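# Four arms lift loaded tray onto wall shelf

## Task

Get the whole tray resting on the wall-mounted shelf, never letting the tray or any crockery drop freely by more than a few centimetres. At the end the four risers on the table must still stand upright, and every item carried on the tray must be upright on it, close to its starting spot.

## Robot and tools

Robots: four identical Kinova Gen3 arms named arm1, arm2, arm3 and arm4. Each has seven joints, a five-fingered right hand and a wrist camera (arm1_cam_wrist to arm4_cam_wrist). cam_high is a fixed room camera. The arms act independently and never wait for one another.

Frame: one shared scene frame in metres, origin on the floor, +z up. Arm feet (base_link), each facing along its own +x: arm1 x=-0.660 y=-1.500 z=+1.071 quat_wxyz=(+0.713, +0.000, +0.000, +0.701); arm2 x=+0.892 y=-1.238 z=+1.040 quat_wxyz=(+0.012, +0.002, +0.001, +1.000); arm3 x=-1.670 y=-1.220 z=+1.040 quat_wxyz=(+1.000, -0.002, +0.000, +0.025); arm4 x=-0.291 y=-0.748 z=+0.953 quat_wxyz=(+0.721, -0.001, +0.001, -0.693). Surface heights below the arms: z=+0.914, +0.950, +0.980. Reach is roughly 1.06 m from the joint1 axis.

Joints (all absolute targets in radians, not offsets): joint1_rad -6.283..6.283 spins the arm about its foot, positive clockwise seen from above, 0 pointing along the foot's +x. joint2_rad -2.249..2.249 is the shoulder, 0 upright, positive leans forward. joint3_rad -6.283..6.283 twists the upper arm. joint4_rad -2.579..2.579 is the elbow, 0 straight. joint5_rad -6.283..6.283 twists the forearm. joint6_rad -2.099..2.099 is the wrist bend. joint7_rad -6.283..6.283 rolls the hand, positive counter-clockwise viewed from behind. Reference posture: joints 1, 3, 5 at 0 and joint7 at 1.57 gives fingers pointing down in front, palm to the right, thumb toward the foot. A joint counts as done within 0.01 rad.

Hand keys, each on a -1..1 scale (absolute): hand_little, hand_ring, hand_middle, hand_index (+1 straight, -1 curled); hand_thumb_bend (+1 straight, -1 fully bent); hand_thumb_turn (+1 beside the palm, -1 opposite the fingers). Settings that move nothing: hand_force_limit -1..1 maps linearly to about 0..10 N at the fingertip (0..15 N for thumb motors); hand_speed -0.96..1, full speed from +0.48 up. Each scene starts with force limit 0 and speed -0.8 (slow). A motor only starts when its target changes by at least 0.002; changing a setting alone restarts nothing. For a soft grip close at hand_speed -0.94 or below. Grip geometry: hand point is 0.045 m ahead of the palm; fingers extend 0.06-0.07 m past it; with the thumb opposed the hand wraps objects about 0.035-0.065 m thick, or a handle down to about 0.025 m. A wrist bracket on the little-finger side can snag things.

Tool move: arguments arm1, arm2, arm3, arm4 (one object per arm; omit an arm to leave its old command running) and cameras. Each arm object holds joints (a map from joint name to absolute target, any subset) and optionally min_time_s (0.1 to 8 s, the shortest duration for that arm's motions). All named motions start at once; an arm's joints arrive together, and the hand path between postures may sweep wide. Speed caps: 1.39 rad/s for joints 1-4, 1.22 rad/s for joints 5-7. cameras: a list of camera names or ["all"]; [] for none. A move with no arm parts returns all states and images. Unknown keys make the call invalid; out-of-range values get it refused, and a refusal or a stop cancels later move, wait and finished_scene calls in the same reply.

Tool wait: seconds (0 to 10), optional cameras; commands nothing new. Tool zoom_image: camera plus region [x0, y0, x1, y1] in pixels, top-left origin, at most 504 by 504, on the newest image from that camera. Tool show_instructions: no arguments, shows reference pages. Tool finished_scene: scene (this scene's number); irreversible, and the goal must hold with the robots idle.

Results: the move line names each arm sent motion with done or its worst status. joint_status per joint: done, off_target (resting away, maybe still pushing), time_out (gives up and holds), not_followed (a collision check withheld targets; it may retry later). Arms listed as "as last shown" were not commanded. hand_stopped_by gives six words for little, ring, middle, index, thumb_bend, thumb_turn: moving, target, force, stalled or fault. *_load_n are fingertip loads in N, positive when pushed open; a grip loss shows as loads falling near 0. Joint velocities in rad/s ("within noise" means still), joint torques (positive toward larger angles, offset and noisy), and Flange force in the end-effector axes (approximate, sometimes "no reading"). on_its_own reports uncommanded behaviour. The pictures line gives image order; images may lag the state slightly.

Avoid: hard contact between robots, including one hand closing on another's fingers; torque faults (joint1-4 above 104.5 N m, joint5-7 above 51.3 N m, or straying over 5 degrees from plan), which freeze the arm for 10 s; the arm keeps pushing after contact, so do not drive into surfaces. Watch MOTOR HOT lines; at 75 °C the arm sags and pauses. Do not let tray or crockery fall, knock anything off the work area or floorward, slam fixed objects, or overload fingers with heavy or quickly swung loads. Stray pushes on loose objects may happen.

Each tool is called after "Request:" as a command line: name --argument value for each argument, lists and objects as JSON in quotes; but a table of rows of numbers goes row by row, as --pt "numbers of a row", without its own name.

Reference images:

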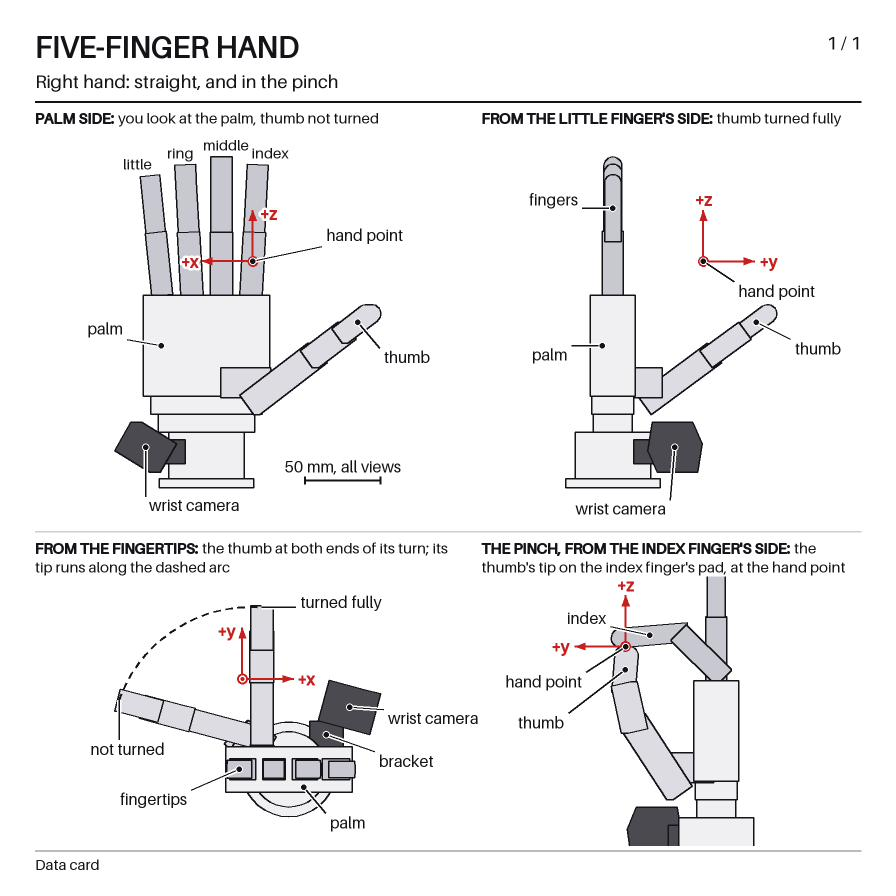

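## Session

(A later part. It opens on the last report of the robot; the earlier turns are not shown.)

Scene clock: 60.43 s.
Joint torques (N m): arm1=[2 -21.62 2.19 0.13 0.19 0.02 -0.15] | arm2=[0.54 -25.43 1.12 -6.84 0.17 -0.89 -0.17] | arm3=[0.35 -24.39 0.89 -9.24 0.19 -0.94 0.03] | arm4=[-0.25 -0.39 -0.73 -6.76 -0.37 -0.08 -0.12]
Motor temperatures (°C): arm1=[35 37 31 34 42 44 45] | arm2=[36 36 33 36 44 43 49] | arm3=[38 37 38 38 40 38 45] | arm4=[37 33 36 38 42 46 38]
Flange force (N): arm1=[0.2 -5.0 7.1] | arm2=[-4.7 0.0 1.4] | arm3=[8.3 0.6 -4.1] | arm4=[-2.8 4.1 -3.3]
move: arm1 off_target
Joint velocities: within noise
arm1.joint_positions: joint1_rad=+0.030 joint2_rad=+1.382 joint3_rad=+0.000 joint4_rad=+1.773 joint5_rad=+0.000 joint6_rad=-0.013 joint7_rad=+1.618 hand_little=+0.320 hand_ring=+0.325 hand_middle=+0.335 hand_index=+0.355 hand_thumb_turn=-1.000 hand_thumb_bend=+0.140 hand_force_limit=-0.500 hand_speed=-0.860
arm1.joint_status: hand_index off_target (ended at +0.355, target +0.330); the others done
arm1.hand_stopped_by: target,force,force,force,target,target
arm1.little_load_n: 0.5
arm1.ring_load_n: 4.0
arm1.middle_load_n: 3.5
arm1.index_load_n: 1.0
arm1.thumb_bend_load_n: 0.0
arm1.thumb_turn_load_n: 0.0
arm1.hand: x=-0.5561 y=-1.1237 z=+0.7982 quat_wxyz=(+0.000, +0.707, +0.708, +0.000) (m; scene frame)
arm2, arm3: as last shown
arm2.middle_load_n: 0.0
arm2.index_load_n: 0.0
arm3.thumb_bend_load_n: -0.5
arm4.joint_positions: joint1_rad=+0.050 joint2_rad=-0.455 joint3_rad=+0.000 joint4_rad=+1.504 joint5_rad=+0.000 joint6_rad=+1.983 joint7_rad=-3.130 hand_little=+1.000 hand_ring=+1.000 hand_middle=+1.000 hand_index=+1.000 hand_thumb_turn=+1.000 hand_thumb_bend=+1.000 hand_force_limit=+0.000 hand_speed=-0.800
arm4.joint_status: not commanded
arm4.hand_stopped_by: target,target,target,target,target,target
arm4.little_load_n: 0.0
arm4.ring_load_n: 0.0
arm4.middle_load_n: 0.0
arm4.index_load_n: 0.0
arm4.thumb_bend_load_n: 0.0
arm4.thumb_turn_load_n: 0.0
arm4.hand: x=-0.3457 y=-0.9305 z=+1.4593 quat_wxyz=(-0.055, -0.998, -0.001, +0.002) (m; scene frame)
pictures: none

Request:
move --arm1 '{"joints":{"joint2_rad":1.3987,"joint4_rad":1.7609,"joint6_rad":-0.0179},"min_time_s":1.5}'

Request:
move --arm1 '{"joints":{"hand_little":0.2,"hand_ring":0.2,"hand_middle":0.21,"hand_index":0.23,"hand_speed":-0.87}}'

Request:
move --arm1 '{"joints":{"joint2_rad":1.4109,"joint4_rad":1.752,"joint6_rad":-0.0212},"min_time_s":1.5}'

Request:
move --arm1 '{"joints":{"hand_little":0.1,"hand_ring":0.1,"hand_middle":0.11,"hand_index":0.13,"hand_speed":-0.86}}' --cameras '["arm1_cam_wrist","arm3_cam_wrist","arm4_cam_wrist"]'

Request:
zoom_image --camera "arm3_cam_wrist" --region '[255, 180, 335, 240]'

Request:
zoom_image --camera "arm1_cam_wrist" --region '[200, 0, 600, 400]'

Request:
zoom_image --camera "arm4_cam_wrist" --region '[300, 160, 420, 270]'

Scene clock: 62.57 s.
Joint torques (N m): arm1=[0.52 -18.33 -0.43 -0.49 0.26 -0.3 -0.14] | arm2=[0.55 -25.41 1.13 -6.81 0.18 -0.91 -0.15] | arm3=[0.34 -24.4 0.92 -9.21 0.2 -0.92 0.06] | arm4=[-0.26 -0.38 -0.65 -6.83 -0.44 -0.11 -0.1]
Motor temperatures (°C): arm1=[35 37 31 34 42 44 45] | arm2=[36 36 33 36 44 43 49] | arm3=[38 37 38 38 40 38 45] | arm4=[37 33 36 38 42 46 38]
Flange force (N): arm1=[-0.9 -1.6 -2.3] | arm2=[-5.0 0.0 1.5] | arm3=[8.2 0.6 -4.1] | arm4=[-2.6 3.9 -3.1]
move: arm1 done
Joint velocities: within noise
arm1.joint_positions: joint1_rad=+0.030 joint2_rad=+1.399 joint3_rad=+0.000 joint4_rad=+1.761 joint5_rad=+0.000 joint6_rad=-0.018 joint7_rad=+1.618 hand_little=+0.320 hand_ring=+0.325 hand_middle=+0.335 hand_index=+0.354 hand_thumb_turn=-1.000 hand_thumb_bend=+0.140 hand_force_limit=-0.500 hand_speed=-0.860
arm1.joint_status: all done
arm1.hand_stopped_by: target,force,force,force,target,target
arm1.little_load_n: 0.0
arm1.ring_load_n: 0.5
arm1.middle_load_n: -2.0
arm1.index_load_n: 0.0
arm1.thumb_bend_load_n: 0.0
arm1.thumb_turn_load_n: 0.0
arm1.hand: x=-0.5561 y=-1.1239 z=+0.7912 quat_wxyz=(+0.000, +0.707, +0.708, +0.000) (m; scene frame)
arm2, arm3, arm4: as last shown
pictures: none

Scene clock: 63.40 s.
Joint torques (N m): arm1=[1.39 -21.69 1.25 0.36 0.17 0.16 -0.16] | arm2=[0.53 -25.4 1.13 -6.81 0.16 -0.9 -0.16] | arm3=[0.32 -24.42 0.91 -9.22 0.18 -0.93 0.04] | arm4=[-0.31 -0.43 -0.74 -6.75 -0.42 -0.1 -0.1]
Motor temperatures (°C): arm1=[35 37 31 34 42 44 45] | arm2=[36 36 33 36 44 43 49] | arm3=[38 37 38 38 40 38 45] | arm4=[37 33 36 38 42 46 38]
Flange force (N): arm1=[0.2 -3.4 7.7] | arm2=[-4.8 0.0 1.4] | arm3=[8.2 0.5 -4.0] | arm4=[-2.8 4.1 -3.5]
move: arm1 done
Joint velocities: within noise
arm1.joint_positions: joint1_rad=+0.030 joint2_rad=+1.399 joint3_rad=+0.000 joint4_rad=+1.761 joint5_rad=+0.000 joint6_rad=-0.018 joint7_rad=+1.618 hand_little=+0.200 hand_ring=+0.206 hand_middle=+0.211 hand_index=+0.230 hand_thumb_turn=-1.000 hand_thumb_bend=+0.140 hand_force_limit=-0.500 hand_speed=-0.870
arm1.joint_status: all done
arm1.hand_stopped_by: target,force,force,target,target,target
arm1.little_load_n: 0.5
arm1.ring_load_n: 2.5
arm1.middle_load_n: 3.0
arm1.index_load_n: 1.0
arm1.thumb_bend_load_n: 0.0
arm1.thumb_turn_load_n: 0.0
arm1.hand: x=-0.5561 y=-1.1239 z=+0.7911 quat_wxyz=(+0.000, +0.707, +0.708, +0.000) (m; scene frame)
arm2, arm3, arm4: as last shown
arm2.thumb_turn_load_n: 0.5
pictures: none

Scene clock: 65.20 s.
Joint torques (N m): arm1=[0.52 -19 -0.28 -0.42 0.22 -0.25 -0.12] | arm2=[0.53 -25.39 1.12 -6.83 0.16 -0.92 -0.16] | arm3=[0.34 -24.38 0.87 -9.17 0.17 -0.94 0.04] | arm4=[-0.25 -0.5 -0.76 -6.82 -0.36 -0.12 -0.11]
Motor temperatures (°C): arm1=[35 37 31 34 42 44 45] | arm2=[36 36 33 36 44 43 49] | arm3=[38 37 38 38 40 38 45] | arm4=[37 33 36 38 42 46 38]
Flange force (N): arm1=[-1.0 -1.6 -0.6] | arm2=[-4.8 0.0 1.3] | arm3=[8.0 0.6 -4.0] | arm4=[-2.9 4.2 -3.3]
move: arm1 done
Joint velocities: within noise
arm1.joint_positions: joint1_rad=+0.030 joint2_rad=+1.411 joint3_rad=+0.000 joint4_rad=+1.752 joint5_rad=+0.000 joint6_rad=-0.021 joint7_rad=+1.618 hand_little=+0.200 hand_ring=+0.206 hand_middle=+0.211 hand_index=+0.230 hand_thumb_turn=-1.000 hand_thumb_bend=+0.140 hand_force_limit=-0.500 hand_speed=-0.870
arm1.joint_status: all done
arm1.hand_stopped_by: target,force,force,target,target,target
arm1.little_load_n: 0.0
arm1.ring_load_n: 0.0
arm1.middle_load_n: 0.0
arm1.index_load_n: 0.0
arm1.thumb_bend_load_n: 0.0
arm1.thumb_turn_load_n: 0.0
arm1.hand: x=-0.5561 y=-1.1241 z=+0.7861 quat_wxyz=(+0.000, +0.707, +0.708, +0.000) (m; scene frame)
arm2.joint_positions: joint1_rad=+0.147 joint2_rad=+1.347 joint3_rad=+0.000 joint4_rad=+0.763 joint5_rad=+0.000 joint6_rad=+0.595 joint7_rad=-1.570 hand_little=+1.000 hand_ring=+1.000 hand_middle=+1.000 hand_index=+1.000 hand_thumb_turn=+1.000 hand_thumb_bend=+1.000 hand_force_limit=+0.000 hand_speed=-0.800
arm2.joint_status: not commanded
arm2.hand_stopped_by: target,target,target,target,target,target
arm2.little_load_n: 0.0
arm2.ring_load_n: 0.0
arm2.middle_load_n: 0.0
arm2.index_load_n: 0.0
arm2.thumb_bend_load_n: 0.0
arm2.thumb_turn_load_n: 0.0
arm2.hand: x=+0.0540 y=-1.1293 z=+0.9813 quat_wxyz=(-0.017, +0.972, -0.083, -0.218) (m; scene frame)
arm3, arm4: as last shown
arm3.thumb_bend_load_n: 0.0
pictures: none

Scene clock: 65.97 s.
Joint torques (N m): arm1=[1.07 -19.72 0.62 -0.19 0.19 -0.2 -0.13] | arm2=[0.55 -25.4 1.14 -6.82 0.16 -0.9 -0.16] | arm3=[0.41 -24.41 0.86 -9.19 0.17 -0.91 0.03] | arm4=[-0.3 -0.39 -0.69 -6.74 -0.4 -0.19 -0.13]
Motor temperatures (°C): arm1=[35 37 31 34 42 44 45] | arm2=[36 36 33 36 44 43 49] | arm3=[38 37 38 38 40 38 45] | arm4=[37 33 36 38 42 46 38]
Flange force (N): arm1=[-0.4 -2.8 1.6] | arm2=[-4.8 0.0 1.4] | arm3=[8.1 0.7 -4.0] | arm4=[-2.7 4.0 -3.8]
move: arm1 done
Joint velocities: within noise
arm1.joint_positions: joint1_rad=+0.030 joint2_rad=+1.411 joint3_rad=+0.000 joint4_rad=+1.752 joint5_rad=+0.000 joint6_rad=-0.021 joint7_rad=+1.618 hand_little=+0.100 hand_ring=+0.100 hand_middle=+0.110 hand_index=+0.130 hand_thumb_turn=-1.000 hand_thumb_bend=+0.140 hand_force_limit=-0.500 hand_speed=-0.860
arm1.joint_status: all done
arm1.hand_stopped_by: target,target,target,target,target,target
arm1.little_load_n: 0.0
arm1.ring_load_n: 2.0
arm1.middle_load_n: 0.5
arm1.index_load_n: 0.0
arm1.thumb_bend_load_n: 0.0
arm1.thumb_turn_load_n: 0.0
arm1.hand: x=-0.5561 y=-1.1241 z=+0.7861 quat_wxyz=(+0.000, +0.707, +0.708, +0.000) (m; scene frame)
arm2, arm4: as last shown
arm3.joint_positions: joint1_rad=-0.090 joint2_rad=+1.100 joint3_rad=+0.000 joint4_rad=+1.050 joint5_rad=+0.000 joint6_rad=+0.555 joint7_rad=-1.570 hand_little=+1.000 hand_ring=+1.000 hand_middle=+1.000 hand_index=+1.000 hand_thumb_turn=+1.000 hand_thumb_bend=+1.000 hand_force_limit=+0.000 hand_speed=-0.800
arm3.joint_status: not commanded
arm3.hand_stopped_by: target,target,target,target,target,target
arm3.little_load_n: 0.0
arm3.ring_load_n: 0.0
arm3.middle_load_n: 0.0
arm3.index_load_n: 0.0
arm3.thumb_bend_load_n: 0.0
arm3.thumb_turn_load_n: 0.0
arm3.hand: x=-0.8810 y=-1.0726 z=+1.0634 quat_wxyz=(-0.216, +0.069, -0.974, -0.013) (m; scene frame)
arm4.little_load_n: -0.5
pictures: arm1_cam_wrist, arm3_cam_wrist, arm4_cam_wrist
Images, in order (width x height): arm1_cam_wrist 672x504, arm3_cam_wrist 672x504, arm4_cam_wrist 672x504.

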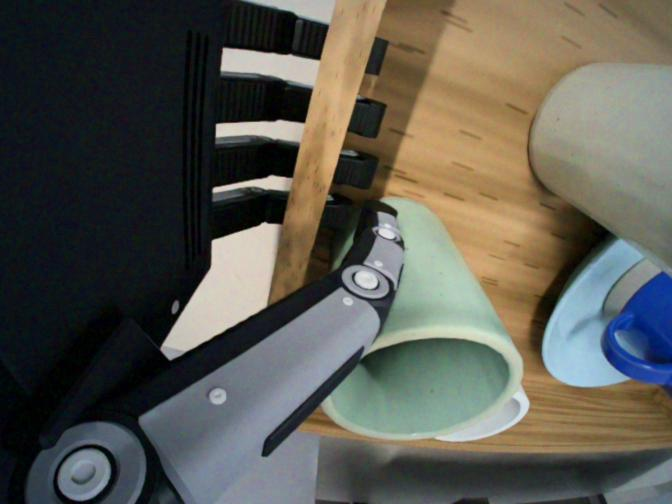

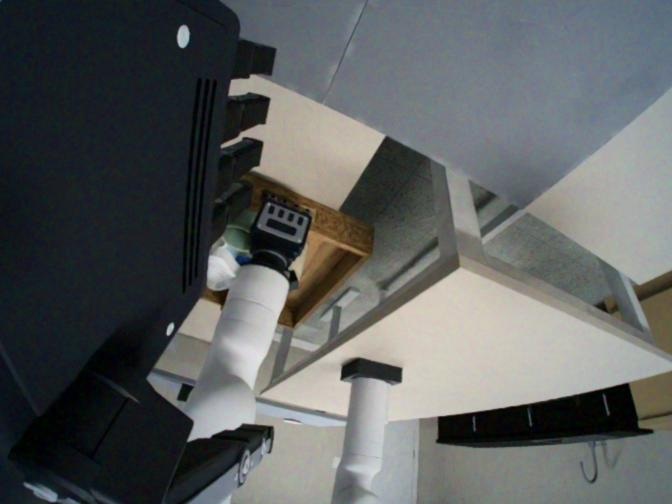

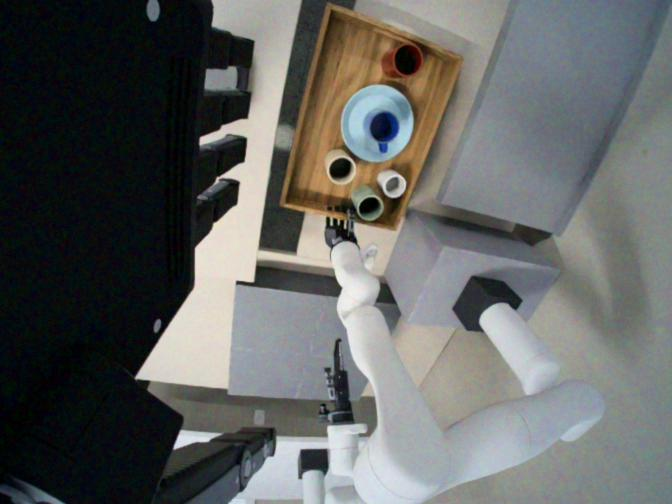

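Scaled by 6.300 from the camera's 672x504 image, which has a finer 960x720 frame.

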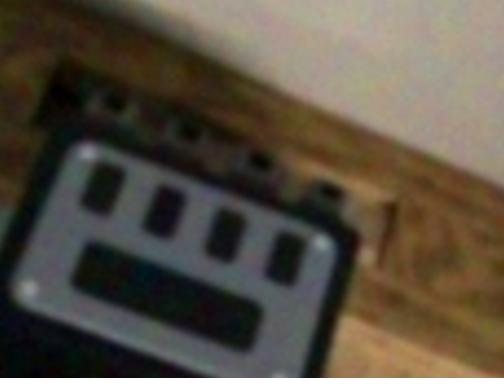

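Scaled by 1.260 from the camera's 672x504 image, which has a finer 960x720 frame.

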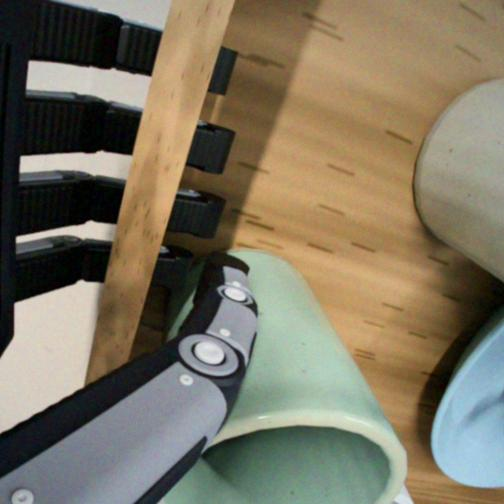

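Scaled by 4.200 from the camera's 672x504 image, which has a finer 960x720 frame.

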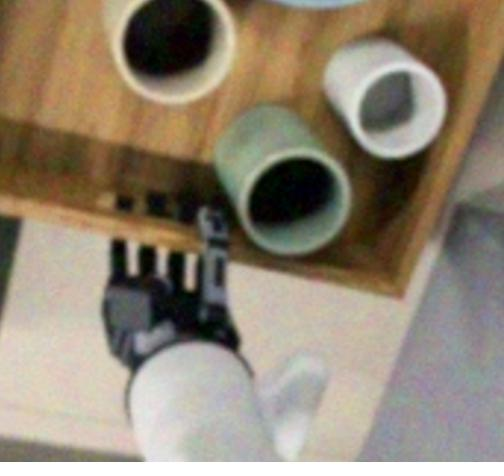

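Request:
move --arm1 '{"joints":{"joint2_rad":1.4255,"joint4_rad":1.7413,"joint6_rad":-0.0252},"min_time_s":1.5}'

Request:
move --arm1 '{"joints":{"hand_little":0.0,"hand_ring":0.0,"hand_middle":0.01,"hand_index":0.03,"hand_speed":-0.86}}'

Request:
move --arm1 '{"joints":{"joint2_rad":1.4328,"joint4_rad":1.736,"joint6_rad":-0.0272},"min_time_s":1}'

Request:
move --arm1 '{"joints":{"hand_little":-0.06,"hand_ring":-0.06,"hand_middle":-0.05,"hand_index":-0.04,"hand_thumb_bend":-0.3,"hand_speed":-0.86,"hand_force_limit":-0.7}}' --cameras '["arm1_cam_wrist","arm4_cam_wrist"]'

Request:
zoom_image --camera "arm1_cam_wrist" --region '[200, 0, 600, 400]'

Request:
zoom_image --camera "arm4_cam_wrist" --region '[300, 160, 420, 270]'

Scene clock: 68.00 s.
Joint torques (N m): arm1=[0.54 -19.01 -0.28 -0.35 0.22 -0.28 -0.12] | arm2=[0.51 -25.43 1.11 -6.83 0.15 -0.9 -0.18] | arm3=[0.36 -24.44 0.92 -9.2 0.16 -0.95 0.02] | arm4=[-0.27 -0.42 -0.73 -6.8 -0.34 -0.14 -0.09]
Motor temperatures (°C): arm1=[35 37 31 34 42 44 45] | arm2=[36 36 33 36 44 43 49] | arm3=[38 37 38 38 40 38 45] | arm4=[37 33 36 38 42 46 38]
Flange force (N): arm1=[-0.8 -1.6 -0.6] | arm2=[-4.8 -0.1 1.4] | arm3=[8.0 0.6 -4.0] | arm4=[-2.7 4.0 -3.4]
move: arm1 done
Joint velocities: within noise
arm1.joint_positions: joint1_rad=+0.030 joint2_rad=+1.425 joint3_rad=+0.000 joint4_rad=+1.741 joint5_rad=+0.000 joint6_rad=-0.025 joint7_rad=+1.618 hand_little=+0.100 hand_ring=+0.100 hand_middle=+0.110 hand_index=+0.130 hand_thumb_turn=-1.000 hand_thumb_bend=+0.140 hand_force_limit=-0.500 hand_speed=-0.860
arm1.joint_status: all done
arm1.hand_stopped_by: target,target,target,target,target,target
arm1.little_load_n: 0.0
arm1.ring_load_n: 0.0
arm1.middle_load_n: 0.0
arm1.index_load_n: 0.0
arm1.thumb_bend_load_n: 0.0
arm1.thumb_turn_load_n: 0.0
arm1.hand: x=-0.5561 y=-1.1243 z=+0.7801 quat_wxyz=(+0.000, +0.707, +0.708, +0.000) (m; scene frame)
arm2, arm3, arm4: as last shown
arm2.index_load_n: -0.5
arm4.little_load_n: 0.0
pictures: none

Scene clock: 68.73 s.
Joint torques (N m): arm1=[0.56 -19 -0.29 -0.35 0.21 -0.28 -0.13] | arm2=[0.54 -25.42 1.12 -6.8 0.16 -0.9 -0.16] | arm3=[0.31 -24.38 0.88 -9.23 0.21 -0.97 0.04] | arm4=[-0.29 -0.39 -0.74 -6.75 -0.45 -0.14 -0.14]
Motor temperatures (°C): arm1=[35 37 31 34 42 44 45] | arm2=[36 36 32 36 44 43 49] | arm3=[38 37 38 38 40 38 45] | arm4=[37 33 36 38 42 46 38]
Flange force (N): arm1=[-0.8 -1.6 -0.6] | arm2=[-5.0 0.0 1.5] | arm3=[8.1 0.5 -4.1] | arm4=[-3.0 4.0 -3.5]
move: arm1 done
Joint velocities: within noise
arm1.joint_positions: joint1_rad=+0.030 joint2_rad=+1.425 joint3_rad=+0.000 joint4_rad=+1.741 joint5_rad=+0.000 joint6_rad=-0.025 joint7_rad=+1.618 hand_little=+0.000 hand_ring=+0.000 hand_middle=+0.010 hand_index=+0.030 hand_thumb_turn=-1.000 hand_thumb_bend=+0.140 hand_force_limit=-0.500 hand_speed=-0.860
arm1.joint_status: all done
arm1.hand_stopped_by: target,target,target,target,target,target
arm1.little_load_n: 0.0
arm1.ring_load_n: 0.0
arm1.middle_load_n: 0.5
arm1.index_load_n: 0.0
arm1.thumb_bend_load_n: 0.0
arm1.thumb_turn_load_n: 0.0
arm1.hand: x=-0.5561 y=-1.1243 z=+0.7801 quat_wxyz=(+0.000, +0.707, +0.708, +0.000) (m; scene frame)
arm2, arm3, arm4: as last shown
arm2.index_load_n: 0.0
pictures: none

Scene clock: 70.03 s.
Joint torques (N m): arm1=[0.57 -18.98 -0.3 -0.36 0.2 -0.27 -0.11] | arm2=[0.53 -25.4 1.13 -6.8 0.17 -0.91 -0.16] | arm3=[0.36 -24.43 0.93 -9.24 0.19 -0.94 0.05] | arm4=[-0.26 -0.47 -0.66 -6.85 -0.43 -0.11 -0.13]
Motor temperatures (°C): arm1=[35 37 31 34 42 44 45] | arm2=[36 36 32 36 44 43 49] | arm3=[38 38 38 38 40 38 45] | arm4=[37 33 36 38 42 46 38]
Flange force (N): arm1=[-0.8 -1.6 -0.7] | arm2=[-5.0 0.0 1.5] | arm3=[8.2 0.6 -4.0] | arm4=[-2.7 4.1 -3.1]
move: arm1 done
Joint velocities: within noise
arm1.joint_positions: joint1_rad=+0.030 joint2_rad=+1.433 joint3_rad=+0.000 joint4_rad=+1.736 joint5_rad=+0.000 joint6_rad=-0.027 joint7_rad=+1.618 hand_little=+0.000 hand_ring=+0.000 hand_middle=+0.010 hand_index=+0.030 hand_thumb_turn=-1.000 hand_thumb_bend=+0.140 hand_force_limit=-0.500 hand_speed=-0.860
arm1.joint_status: all done
arm1.hand_stopped_by: target,target,target,target,target,target
arm1.little_load_n: 0.0
arm1.ring_load_n: 0.0
arm1.middle_load_n: 0.0
arm1.index_load_n: 0.0
arm1.thumb_bend_load_n: 0.0
arm1.thumb_turn_load_n: 0.0
arm1.hand: x=-0.5561 y=-1.1245 z=+0.7770 quat_wxyz=(+0.000, +0.707, +0.708, +0.000) (m; scene frame)
arm2, arm3, arm4: as last shown
arm2.thumb_bend_load_n: -0.5
pictures: none

Scene clock: 72.03 s.
Joint torques (N m): arm1=[-0.35 -18.98 -1.7 -0.22 0.2 -0.2 -0.14] | arm2=[0.56 -25.39 1.15 -6.86 0.16 -0.9 -0.16] | arm3=[0.33 -24.38 0.88 -9.27 0.18 -0.94 0.04] | arm4=[-0.32 -0.38 -0.66 -6.74 -0.39 -0.1 -0.08]
Motor temperatures (°C): arm1=[35 37 31 34 42 44 45] | arm2=[36 36 32 36 44 43 49] | arm3=[38 38 38 38 40 38 45] | arm4=[37 33 36 38 42 46 38]
Flange force (N): arm1=[-0.8 0.7 -0.4] | arm2=[-4.6 0.0 1.2] | arm3=[8.4 0.6 -4.2] | arm4=[-2.4 4.0 -3.5]
move: arm1 off_target
Joint velocities: within noise
arm1.joint_positions: joint1_rad=+0.031 joint2_rad=+1.433 joint3_rad=+0.000 joint4_rad=+1.736 joint5_rad=+0.000 joint6_rad=-0.027 joint7_rad=+1.618 hand_little=-0.060 hand_ring=-0.060 hand_middle=-0.050 hand_index=-0.040 hand_thumb_turn=-1.000 hand_thumb_bend=-0.118 hand_force_limit=-0.700 hand_speed=-0.860
arm1.joint_status: hand_thumb_bend off_target (ended at -0.118, target -0.300); the others done
arm1.hand_stopped_by: target,target,target,target,force,target
arm1.little_load_n: 0.0
arm1.ring_load_n: 0.0
arm1.middle_load_n: 0.0
arm1.index_load_n: 0.0
arm1.thumb_bend_load_n: 3.0
arm1.thumb_turn_load_n: 0.5
arm1.hand: x=-0.5561 y=-1.1245 z=+0.7770 quat_wxyz=(+0.000, +0.707, +0.708, +0.000) (m; scene frame)
arm2, arm3: as last shown
arm2.ring_load_n: 0.5
arm2.thumb_bend_load_n: 0.0
arm3.thumb_bend_load_n: -0.5
arm4.joint_positions: joint1_rad=+0.050 joint2_rad=-0.455 joint3_rad=+0.000 joint4_rad=+1.504 joint5_rad=+0.000 joint6_rad=+1.983 joint7_rad=-3.130 hand_little=+1.000 hand_ring=+1.000 hand_middle=+1.000 hand_index=+1.000 hand_thumb_turn=+1.000 hand_thumb_bend=+1.000 hand_force_limit=+0.000 hand_speed=-0.800
arm4.joint_status: not commanded
arm4.hand_stopped_by: target,target,target,target,target,target
arm4.little_load_n: 0.0
arm4.ring_load_n: 0.0
arm4.middle_load_n: 0.0
arm4.index_load_n: 0.0
arm4.thumb_bend_load_n: 0.0
arm4.thumb_turn_load_n: 0.0
arm4.hand: x=-0.3457 y=-0.9305 z=+1.4593 quat_wxyz=(-0.055, -0.998, -0.001, +0.002) (m; scene frame)
pictures: arm1_cam_wrist, arm4_cam_wrist
Images, in order (width x height): arm1_cam_wrist 672x504, arm4_cam_wrist 672x504.

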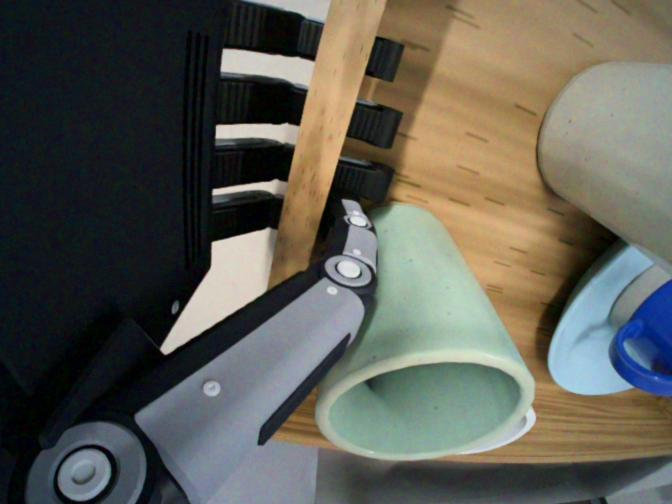

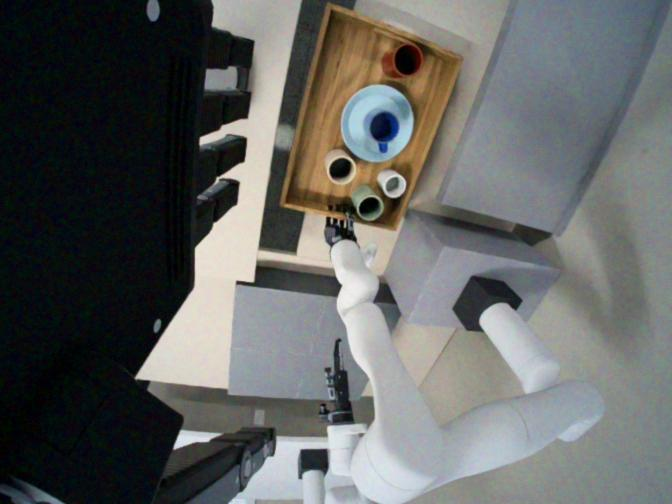

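Scaled by 1.260 from the camera's 672x504 image, which has a finer 960x720 frame.

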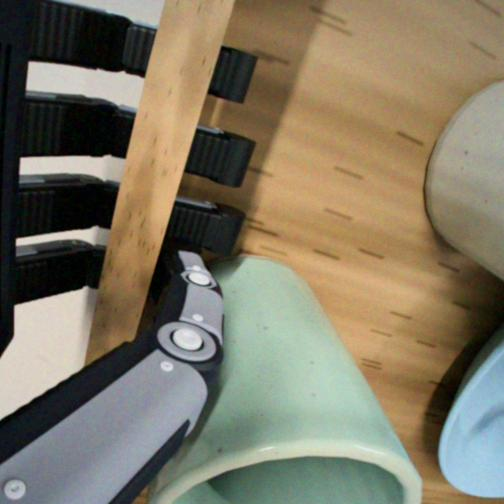

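Scaled by 4.200 from the camera's 672x504 image, which has a finer 960x720 frame.

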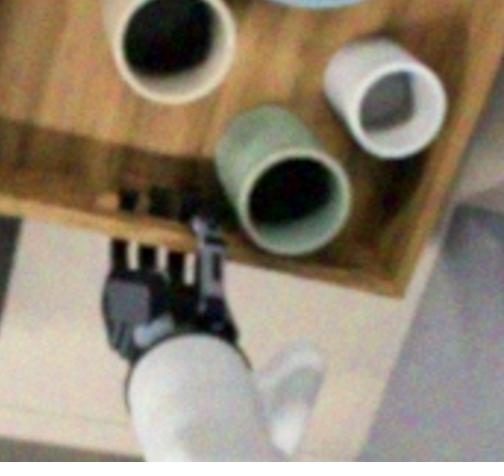

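Request:
move --arm1 '{"joints":{"joint2_rad":1.4133,"joint4_rad":1.7502,"joint6_rad":-0.0219,"hand_thumb_bend":0.3,"hand_little":0.1,"hand_ring":0.1,"hand_middle":0.1,"hand_index":0.1,"hand_speed":-0.8,"hand_force_limit":-0.5},"min_time_s":1.5}'

Request:
move --arm1 '{"joints":{"joint2_rad":1.3889,"joint4_rad":1.768,"joint6_rad":-0.0153,"hand_little":0.3,"hand_ring":0.3,"hand_middle":0.3,"hand_index":0.3,"hand_speed":-0.8},"min_time_s":1.5}'

Request:
move --arm1 '{"joints":{"joint2_rad":1.3645,"joint4_rad":1.7858,"joint6_rad":-0.0087,"hand_little":0.5,"hand_ring":0.5,"hand_middle":0.5,"hand_index":0.5,"hand_speed":-0.8},"min_time_s":1.5}'

Request:
move --arm1 '{"joints":{"hand_little":1,"hand_ring":1,"hand_middle":1,"hand_index":1,"hand_speed":-0.5}}' --cameras '["arm1_cam_wrist"]'

Scene clock: 74.87 s.
Joint torques (N m): arm1=[0.54 -19.11 -0.31 -0.39 0.2 -0.24 -0.12] | arm2=[0.51 -25.38 1.13 -6.84 0.15 -0.91 -0.17] | arm3=[0.29 -24.42 0.89 -9.23 0.21 -0.93 0.06] | arm4=[-0.27 -0.43 -0.76 -6.75 -0.38 -0.12 -0.12]
Motor temperatures (°C): arm1=[35 37 31 34 42 44 45] | arm2=[36 36 32 36 44 43 49] | arm3=[38 38 38 38 40 38 45] | arm4=[37 33 36 38 42 46 38]
Flange force (N): arm1=[-0.9 -1.6 -0.3] | arm2=[-4.7 -0.1 1.2] | arm3=[8.2 0.5 -4.1] | arm4=[-2.9 4.1 -3.5]
move: arm1 done
Joint velocities: within noise
arm1.joint_positions: joint1_rad=+0.030 joint2_rad=+1.413 joint3_rad=+0.000 joint4_rad=+1.750 joint5_rad=+0.000 joint6_rad=-0.022 joint7_rad=+1.618 hand_little=+0.100 hand_ring=+0.100 hand_middle=+0.100 hand_index=+0.100 hand_thumb_turn=-1.000 hand_thumb_bend=+0.300 hand_force_limit=-0.500 hand_speed=-0.800
arm1.joint_status: all done
arm1.hand_stopped_by: target,target,target,target,target,target
arm1.little_load_n: 0.0
arm1.ring_load_n: 0.0
arm1.middle_load_n: 0.0
arm1.index_load_n: 0.0
arm1.thumb_bend_load_n: -0.5
arm1.thumb_turn_load_n: 0.0
arm1.hand: x=-0.5561 y=-1.1240 z=+0.7851 quat_wxyz=(+0.000, +0.707, +0.708, +0.000) (m; scene frame)
arm2, arm3, arm4: as last shown
arm2.ring_load_n: 0.0
arm2.index_load_n: -0.5
arm3.index_load_n: 0.5
arm3.thumb_bend_load_n: 0.0
pictures: none

Scene clock: 76.67 s.
Joint torques (N m): arm1=[1 -20.55 0.74 -0.23 0.29 -0.1 -0.09] | arm2=[0.51 -25.42 1.15 -6.81 0.14 -0.9 -0.17] | arm3=[0.33 -24.34 0.89 -9.22 0.17 -0.92 0.05] | arm4=[-0.26 -0.46 -0.74 -6.68 -0.43 -0.07 -0.13]
Motor temperatures (°C): arm1=[35 37 31 34 42 44 45] | arm2=[36 36 32 36 44 43 49] | arm3=[38 38 38 38 40 38 45] | arm4=[37 33 36 38 42 46 38]
Flange force (N): arm1=[-0.7 -2.8 3.7] | arm2=[-4.9 -0.1 1.5] | arm3=[8.3 0.6 -4.2] | arm4=[-3.0 4.3 -3.7]
move: arm1 done
Joint velocities: within noise
arm1.joint_positions: joint1_rad=+0.030 joint2_rad=+1.389 joint3_rad=+0.000 joint4_rad=+1.768 joint5_rad=+0.000 joint6_rad=-0.015 joint7_rad=+1.618 hand_little=+0.300 hand_ring=+0.300 hand_middle=+0.300 hand_index=+0.300 hand_thumb_turn=-1.000 hand_thumb_bend=+0.300 hand_force_limit=-0.500 hand_speed=-0.800
arm1.joint_status: all done
arm1.hand_stopped_by: target,target,target,target,target,target
arm1.little_load_n: 0.0
arm1.ring_load_n: 0.0
arm1.middle_load_n: 0.0
arm1.index_load_n: 3.0
arm1.thumb_bend_load_n: 0.0
arm1.thumb_turn_load_n: 0.0
arm1.hand: x=-0.5561 y=-1.1237 z=+0.7952 quat_wxyz=(+0.000, +0.707, +0.708, +0.000) (m; scene frame)
arm2, arm3, arm4: as last shown
arm2.index_load_n: 0.0
arm3.index_load_n: 0.0
pictures: none

Scene clock: 78.47 s.
Joint torques (N m): arm1=[0.6 -18.92 -0.26 -0.5 0.21 -0.28 -0.09] | arm2=[0.57 -25.4 1.13 -6.84 0.17 -0.9 -0.17] | arm3=[0.32 -24.42 0.91 -9.2 0.18 -0.95 0.03] | arm4=[-0.3 -0.46 -0.76 -6.8 -0.46 -0.12 -0.11]
Motor temperatures (°C): arm1=[35 37 31 34 42 44 45] | arm2=[36 36 32 36 44 43 49] | arm3=[38 38 38 38 40 38 45] | arm4=[37 33 36 38 42 46 38]
Flange force (N): arm1=[-0.8 -1.8 -0.6] | arm2=[-4.7 0.0 1.3] | arm3=[8.0 0.5 -4.0] | arm4=[-3.0 4.1 -3.3]
move: arm1 done
Joint velocities: within noise
arm1.joint_positions: joint1_rad=+0.030 joint2_rad=+1.364 joint3_rad=+0.000 joint4_rad=+1.786 joint5_rad=+0.000 joint6_rad=-0.009 joint7_rad=+1.618 hand_little=+0.500 hand_ring=+0.500 hand_middle=+0.500 hand_index=+0.500 hand_thumb_turn=-1.000 hand_thumb_bend=+0.300 hand_force_limit=-0.500 hand_speed=-0.800
arm1.joint_status: all done
arm1.hand_stopped_by: target,target,target,target,target,target
arm1.little_load_n: 0.0
arm1.ring_load_n: 0.0
arm1.middle_load_n: 0.0
arm1.index_load_n: 0.0
arm1.thumb_bend_load_n: 0.0
arm1.thumb_turn_load_n: 0.0
arm1.hand: x=-0.5561 y=-1.1236 z=+0.8053 quat_wxyz=(+0.000, +0.707, +0.708, +0.000) (m; scene frame)
arm2.joint_positions: joint1_rad=+0.147 joint2_rad=+1.347 joint3_rad=+0.000 joint4_rad=+0.763 joint5_rad=+0.000 joint6_rad=+0.595 joint7_rad=-1.570 hand_little=+1.000 hand_ring=+1.000 hand_middle=+1.000 hand_index=+1.000 hand_thumb_turn=+1.000 hand_thumb_bend=+1.000 hand_force_limit=+0.000 hand_speed=-0.800
arm2.joint_status: not commanded
arm2.hand_stopped_by: target,target,target,target,target,target
arm2.little_load_n: 0.0
arm2.ring_load_n: 0.0
arm2.middle_load_n: 0.0
arm2.index_load_n: 0.0
arm2.thumb_bend_load_n: -0.5
arm2.thumb_turn_load_n: 0.0
arm2.hand: x=+0.0540 y=-1.1293 z=+0.9813 quat_wxyz=(-0.017, +0.972, -0.083, -0.218) (m; scene frame)
arm3, arm4: as last shown
pictures: none

Scene clock: 79.30 s.
Joint torques (N m): arm1=[0.58 -18.93 -0.3 -0.47 0.24 -0.26 -0.12] | arm2=[0.51 -25.4 1.18 -6.87 0.14 -0.9 -0.15] | arm3=[0.35 -24.36 0.89 -9.21 0.21 -0.97 0] | arm4=[-0.26 -0.45 -0.71 -6.73 -0.39 -0.11 -0.08]
Motor temperatures (°C): arm1=[35 37 31 34 42 44 45] | arm2=[36 36 32 36 44 43 49] | arm3=[38 38 38 38 40 38 45] | arm4=[37 33 36 38 42 46 38]
Flange force (N): arm1=[-0.8 -1.7 -0.5] | arm2=[-4.5 -0.1 1.2] | arm3=[8.1 0.5 -4.2] | arm4=[-2.7 4.2 -3.6]
move: arm1 done
Joint velocities: within noise
arm1.joint_positions: joint1_rad=+0.030 joint2_rad=+1.364 joint3_rad=+0.000 joint4_rad=+1.786 joint5_rad=+0.000 joint6_rad=-0.009 joint7_rad=+1.618 hand_little=+1.000 hand_ring=+1.000 hand_middle=+1.000 hand_index=+1.000 hand_thumb_turn=-1.000 hand_thumb_bend=+0.300 hand_force_limit=-0.500 hand_speed=-0.500
arm1.joint_status: all done
arm1.hand_stopped_by: target,target,target,target,target,target
arm1.little_load_n: 0.0
arm1.ring_load_n: 0.0
arm1.middle_load_n: 0.0
arm1.index_load_n: 0.0
arm1.thumb_bend_load_n: -0.5
arm1.thumb_turn_load_n: 0.0
arm1.hand: x=-0.5561 y=-1.1236 z=+0.8053 quat_wxyz=(+0.000, +0.707, +0.708, +0.000) (m; scene frame)
arm2, arm4: as last shown
arm2.thumb_bend_load_n: 0.0
arm3.joint_positions: joint1_rad=-0.090 joint2_rad=+1.100 joint3_rad=+0.000 joint4_rad=+1.050 joint5_rad=+0.000 joint6_rad=+0.555 joint7_rad=-1.570 hand_little=+1.000 hand_ring=+1.000 hand_middle=+1.000 hand_index=+1.000 hand_thumb_turn=+1.000 hand_thumb_bend=+1.000 hand_force_limit=+0.000 hand_speed=-0.800
arm3.joint_status: not commanded
arm3.hand_stopped_by: target,target,target,target,target,target
arm3.little_load_n: 0.0
arm3.ring_load_n: 0.0
arm3.middle_load_n: 0.0
arm3.index_load_n: 0.0
arm3.thumb_bend_load_n: 0.0
arm3.thumb_turn_load_n: 0.0
arm3.hand: x=-0.8810 y=-1.0726 z=+1.0634 quat_wxyz=(-0.216, +0.069, -0.974, -0.013) (m; scene frame)
arm4.thumb_bend_load_n: -0.5
pictures: arm1_cam_wrist
Images, in order (width x height): arm1_cam_wrist 672x504.

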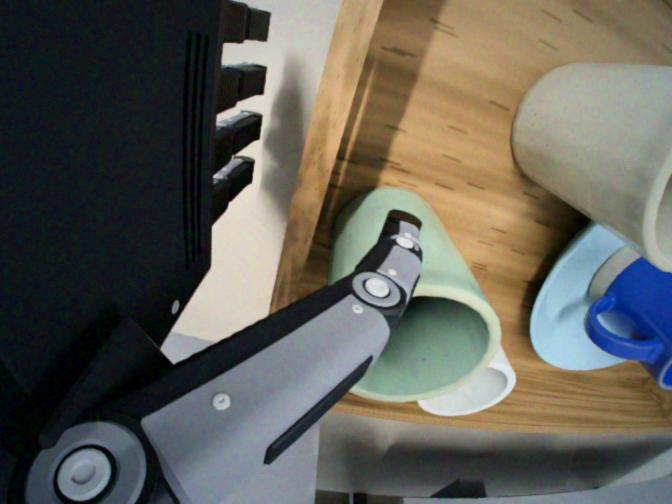

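Request:
move --arm1 '{"joints":{"joint2_rad":1.1793,"joint4_rad":1.8977,"joint6_rad":0.0646},"min_time_s":2}'

Request:
move --arm1 '{"joints":{"joint1_rad":-0.077,"joint7_rad":-1.6305,"hand_little":-1,"hand_ring":-1,"hand_middle":-1,"hand_index":-1,"hand_thumb_bend":1,"hand_speed":0},"min_time_s":3}' --cameras '["arm1_cam_wrist","arm3_cam_wrist","arm4_cam_wrist"]'

Scene clock: 82.03 s.
Joint torques (N m): arm1=[0.54 -18.47 -0.34 -1.07 0.22 -0.29 -0.15] | arm2=[0.5 -25.41 1.14 -6.83 0.16 -0.9 -0.16] | arm3=[0.34 -24.44 0.9 -9.24 0.21 -0.93 0.03] | arm4=[-0.27 -0.44 -0.71 -6.71 -0.39 -0.11 -0.13]
Motor temperatures (°C): arm1=[35 38 31 34 42 44 45] | arm2=[36 36 32 36 44 43 49] | arm3=[38 38 38 38 40 38 45] | arm4=[37 33 36 38 42 46 38]
Flange force (N): arm1=[-0.7 -1.6 -0.5] | arm2=[-4.8 -0.1 1.3] | arm3=[8.2 0.6 -4.0] | arm4=[-2.8 4.2 -3.7]
move: arm1 done
Joint velocities: within noise
arm1.joint_positions: joint1_rad=+0.030 joint2_rad=+1.179 joint3_rad=+0.000 joint4_rad=+1.898 joint5_rad=+0.000 joint6_rad=+0.065 joint7_rad=+1.618 hand_little=+1.000 hand_ring=+1.000 hand_middle=+1.000 hand_index=+1.000 hand_thumb_turn=-1.000 hand_thumb_bend=+0.300 hand_force_limit=-0.500 hand_speed=-0.500
arm1.joint_status: all done
arm1.hand_stopped_by: target,target,target,target,target,target
arm1.little_load_n: 0.0
arm1.ring_load_n: 0.0
arm1.middle_load_n: 0.0
arm1.index_load_n: 0.5
arm1.thumb_bend_load_n: 0.0
arm1.thumb_turn_load_n: 0.0
arm1.hand: x=-0.5561 y=-1.1235 z=+0.8803 quat_wxyz=(+0.000, +0.707, +0.708, +0.000) (m; scene frame)
arm2, arm3, arm4: as last shown
arm3.thumb_turn_load_n: -0.5
arm4.thumb_bend_load_n: 0.0
pictures: none

Scene clock: 85.40 s.
Joint torques (N m): arm1=[0.52 -18.59 -0.36 -1.19 0.22 -0.37 -0.12] | arm2=[0.54 -25.43 1.13 -6.83 0.16 -0.9 -0.17] | arm3=[0.35 -24.41 0.86 -9.19 0.18 -0.92 0.05] | arm4=[-0.26 -0.45 -0.7 -6.68 -0.4 -0.12 -0.12]
Motor temperatures (°C): arm1=[35 38 31 34 42 44 45] | arm2=[36 36 32 36 44 43 49] | arm3=[38 38 38 38 40 38 45] | arm4=[36 33 36 38 42 46 38]
Flange force (N): arm1=[1.0 1.5 -0.4] | arm2=[-4.8 0.0 1.4] | arm3=[8.1 0.6 -4.0] | arm4=[-2.8 4.2 -3.8]
move: arm1 done
Joint velocities: within noise
arm1.joint_positions: joint1_rad=-0.077 joint2_rad=+1.179 joint3_rad=+0.000 joint4_rad=+1.898 joint5_rad=+0.000 joint6_rad=+0.065 joint7_rad=-1.630 hand_little=-1.000 hand_ring=-1.000 hand_middle=-1.000 hand_index=-1.000 hand_thumb_turn=-1.000 hand_thumb_bend=+1.000 hand_force_limit=-0.500 hand_speed=+0.000
arm1.joint_status: all done
arm1.hand_stopped_by: target,target,target,target,target,target
arm1.little_load_n: 0.0
arm1.ring_load_n: 0.0
arm1.middle_load_n: 0.0
arm1.index_load_n: 0.5
arm1.thumb_bend_load_n: -0.5
arm1.thumb_turn_load_n: 0.0
arm1.hand: x=-0.7205 y=-1.0597 z=+0.8802 quat_wxyz=(+0.000, +0.708, -0.707, +0.000) (m; scene frame)
arm2, arm3, arm4: as last shown
arm2.little_load_n: -0.5
arm3.thumb_turn_load_n: 0.0
pictures: arm1_cam_wrist, arm3_cam_wrist, arm4_cam_wrist
Images, in order (width x height): arm1_cam_wrist 672x504, arm3_cam_wrist 672x504, arm4_cam_wrist 672x504.

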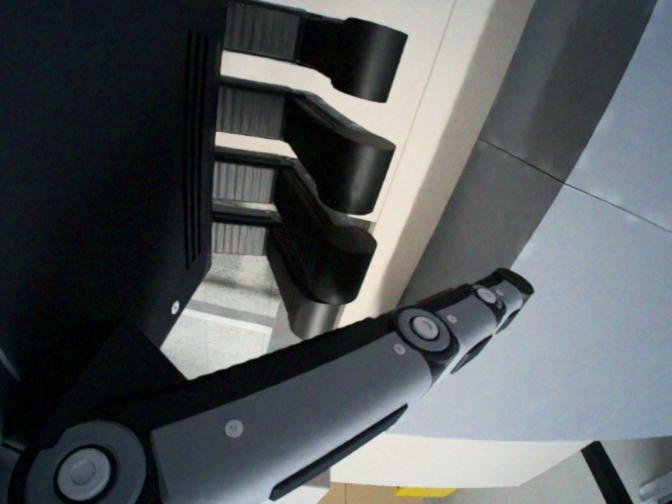

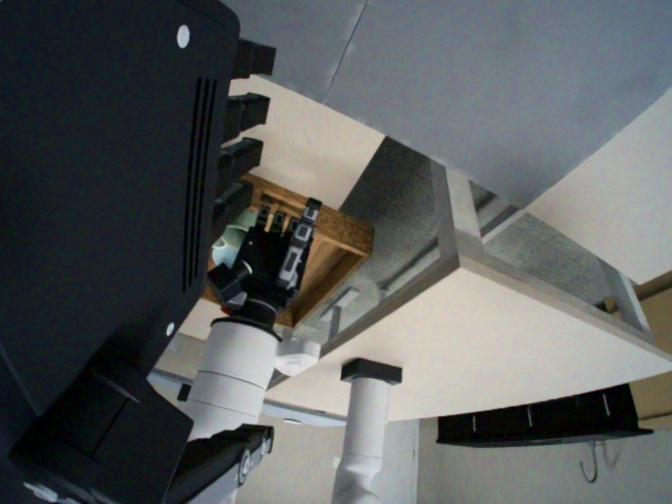

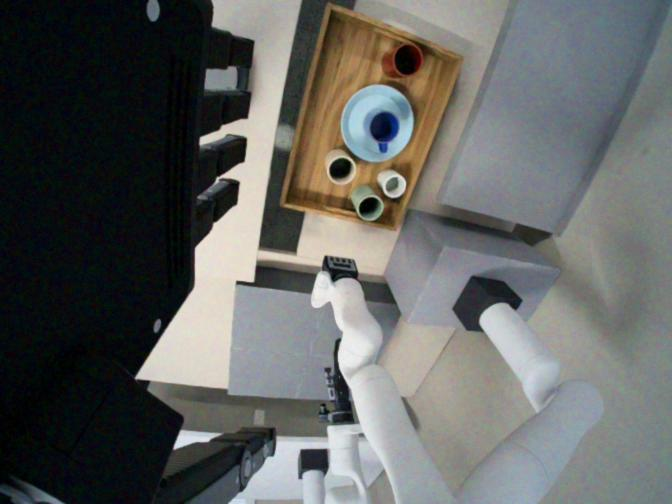

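Request:
move --arm1 '{"joints":{"joint1_rad":0.0326,"joint2_rad":1.5158,"joint4_rad":1.6525,"joint6_rad":-0.0267,"joint7_rad":-1.521},"min_time_s":3}' --arm2 '{"joints":{"joint2_rad":1.1,"joint4_rad":1.05,"joint6_rad":0.555},"min_time_s":3}' --cameras '["arm2_cam_wrist","arm3_cam_wrist","arm4_cam_wrist"]'

Request:
zoom_image --camera "arm4_cam_wrist" --region '[260, 130, 440, 300]'

Request:
zoom_image --camera "arm3_cam_wrist" --region '[210, 150, 390, 330]'

Scene clock: 89.50 s.
Joint torques (N m): arm1=[0.53 -19.29 -0.34 -0.46 0.24 -0.37 -0.13] | arm2=[0.53 -23.69 1.11 -6.68 0.16 -0.91 -0.17] | arm3=[0.36 -24.41 0.96 -9.21 0.18 -0.94 0.02] | arm4=[-0.26 -0.5 -0.74 -6.7 -0.42 -0.18 -0.13]
Motor temperatures (°C): arm1=[35 38 31 34 42 44 45] | arm2=[36 36 32 36 44 43 49] | arm3=[38 38 38 38 40 38 45] | arm4=[36 33 36 38 42 46 38]
Flange force (N): arm1=[0.9 1.5 -0.7] | arm2=[-3.9 0.0 0.3] | arm3=[8.1 0.5 -4.0] | arm4=[-3.0 4.2 -4.0]
move: arm1 done; arm2 done
Joint velocities: within noise
arm1.joint_positions: joint1_rad=+0.033 joint2_rad=+1.516 joint3_rad=+0.000 joint4_rad=+1.653 joint5_rad=+0.000 joint6_rad=-0.027 joint7_rad=-1.521 hand_little=-1.000 hand_ring=-1.000 hand_middle=-1.000 hand_index=-1.000 hand_thumb_turn=-1.000 hand_thumb_bend=+1.000 hand_force_limit=-0.500 hand_speed=+0.000
arm1.joint_status: all done
arm1.hand_stopped_by: target,target,target,target,target,target
arm1.little_load_n: 0.0
arm1.ring_load_n: 0.0
arm1.middle_load_n: 0.0
arm1.index_load_n: 0.0
arm1.thumb_bend_load_n: 0.0
arm1.thumb_turn_load_n: 0.0
arm1.hand: x=-0.6755 y=-1.0596 z=+0.7423 quat_wxyz=(+0.000, +0.708, -0.707, +0.000) (m; scene frame)
arm2.joint_positions: joint1_rad=+0.147 joint2_rad=+1.100 joint3_rad=+0.000 joint4_rad=+1.050 joint5_rad=+0.000 joint6_rad=+0.555 joint7_rad=-1.570 hand_little=+1.000 hand_ring=+1.000 hand_middle=+1.000 hand_index=+1.000 hand_thumb_turn=+1.000 hand_thumb_bend=+1.000 hand_force_limit=+0.000 hand_speed=-0.800
arm2.joint_status: all done
arm2.hand_stopped_by: target,target,target,target,target,target
arm2.little_load_n: 0.0
arm2.ring_load_n: 0.0
arm2.middle_load_n: 0.0
arm2.index_load_n: 0.0
arm2.thumb_bend_load_n: 0.0
arm2.thumb_turn_load_n: 0.0
arm2.hand: x=+0.0957 y=-1.1362 z=+1.0680 quat_wxyz=(-0.017, +0.972, -0.083, -0.218) (m; scene frame)
arm3, arm4: as last shown
pictures: arm2_cam_wrist, arm3_cam_wrist, arm4_cam_wrist
Images, in order (width x height): arm2_cam_wrist 672x504, arm3_cam_wrist 672x504, arm4_cam_wrist 672x504.

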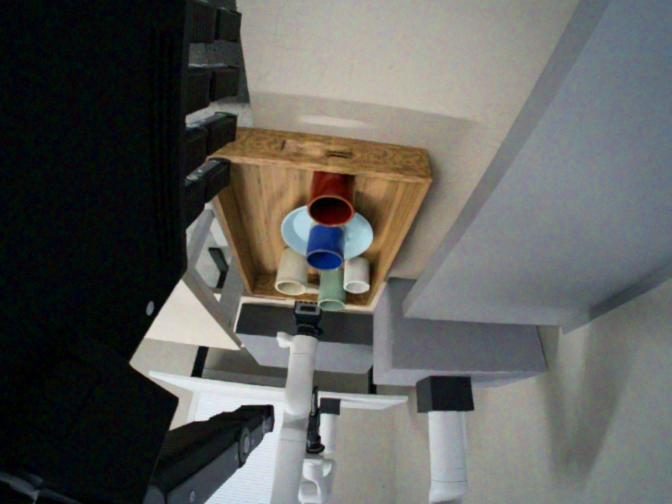

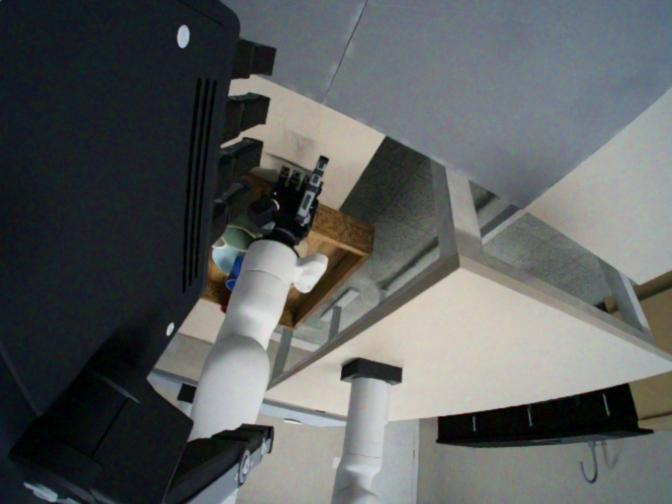

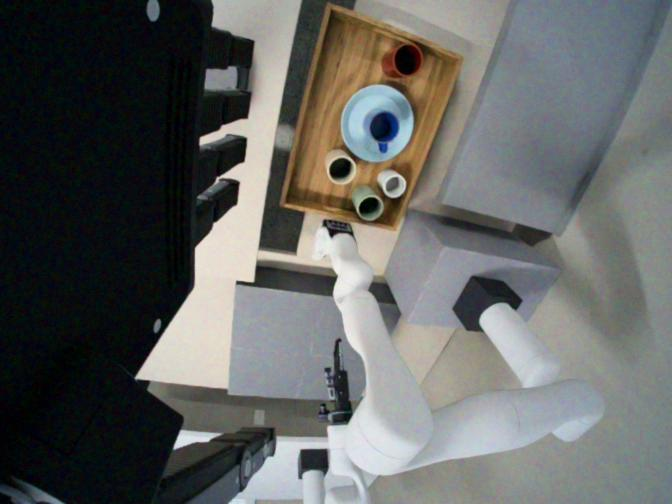

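Scaled by 2.800 from the camera's 672x504 image, which has a finer 960x720 frame.

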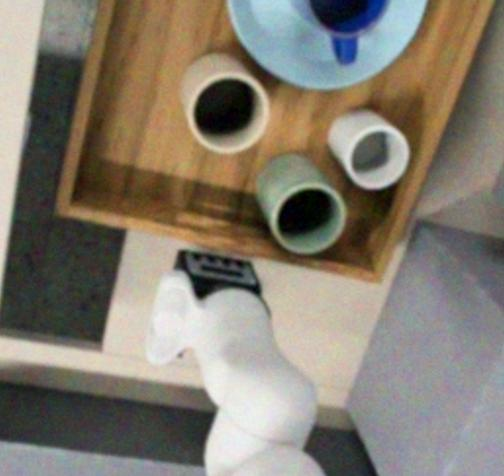

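Scaled by 2.800 from the camera's 672x504 image, which has a finer 960x720 frame.

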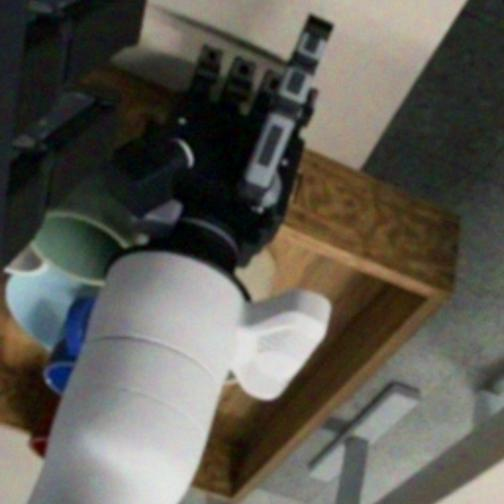

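Request:
move --arm1 '{"joints":{"joint1_rad":0.2101,"joint2_rad":1.5158,"joint4_rad":1.6057,"joint6_rad":0.0201,"joint7_rad":-1.3435},"min_time_s":3}' --cameras '["arm4_cam_wrist"]'

Request:
zoom_image --camera "arm4_cam_wrist" --region '[240, 0, 480, 240]'

Scene clock: 94.40 s.
Joint torques (N m): arm1=[5.13 -20.32 6.65 -2.67 0.85 -1.34 0.4] | arm2=[0.53 -23.7 1.07 -6.64 0.16 -0.89 -0.15] | arm3=[0.31 -24.42 0.88 -9.23 0.2 -0.96 0.04] | arm4=[-0.26 -0.43 -0.71 -6.77 -0.39 -0.1 -0.08]
Motor temperatures (°C): arm1=[35 38 31 34 42 44 45] | arm2=[36 37 32 36 44 43 49] | arm3=[38 38 38 38 40 38 45] | arm4=[36 33 36 38 42 46 38]
Flange force (N): arm1=[0.6 14.2 -3.3] | arm2=[-4.1 0.1 0.4] | arm3=[8.1 0.5 -4.1] | arm4=[-2.7 4.1 -3.4]
move: arm1 done
Joint velocities: within noise
arm1.joint_positions: joint1_rad=+0.210 joint2_rad=+1.516 joint3_rad=+0.000 joint4_rad=+1.606 joint5_rad=+0.000 joint6_rad=+0.020 joint7_rad=-1.343 hand_little=-1.000 hand_ring=-1.000 hand_middle=-1.000 hand_index=-1.000 hand_thumb_turn=-1.000 hand_thumb_bend=+1.000 hand_force_limit=-0.500 hand_speed=+0.000
arm1.joint_status: all done
arm1.hand_stopped_by: target,target,target,target,target,target
arm1.little_load_n: 0.0
arm1.ring_load_n: 0.0
arm1.middle_load_n: 0.0
arm1.index_load_n: 0.0
arm1.thumb_bend_load_n: 0.0
arm1.thumb_turn_load_n: 0.0
arm1.hand: x=-0.6005 y=-1.0596 z=+0.7422 quat_wxyz=(+0.000, +0.708, -0.707, +0.000) (m; scene frame)
arm2, arm3: as last shown
arm4.joint_positions: joint1_rad=+0.050 joint2_rad=-0.455 joint3_rad=+0.000 joint4_rad=+1.504 joint5_rad=+0.000 joint6_rad=+1.983 joint7_rad=-3.130 hand_little=+1.000 hand_ring=+1.000 hand_middle=+1.000 hand_index=+1.000 hand_thumb_turn=+1.000 hand_thumb_bend=+1.000 hand_force_limit=+0.000 hand_speed=-0.800
arm4.joint_status: not commanded
arm4.hand_stopped_by: target,target,target,target,target,target
arm4.little_load_n: 0.0
arm4.ring_load_n: 0.5
arm4.middle_load_n: 0.0
arm4.index_load_n: 0.0
arm4.thumb_bend_load_n: 0.0
arm4.thumb_turn_load_n: 0.0
arm4.hand: x=-0.3457 y=-0.9305 z=+1.4593 quat_wxyz=(-0.055, -0.998, -0.001, +0.002) (m; scene frame)
pictures: arm4_cam_wrist
Images, in order (width x height): arm4_cam_wrist 672x504.

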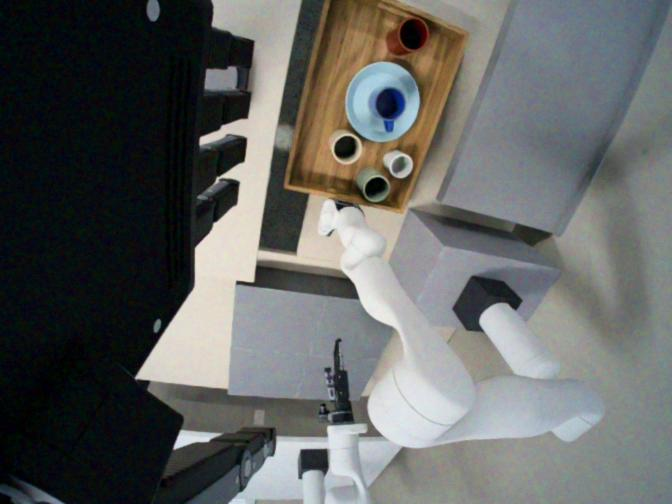

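Scaled by 2.100 from the camera's 672x504 image, which has a finer 960x720 frame.

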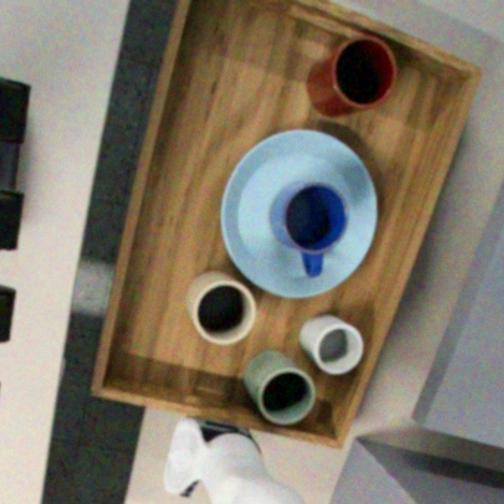

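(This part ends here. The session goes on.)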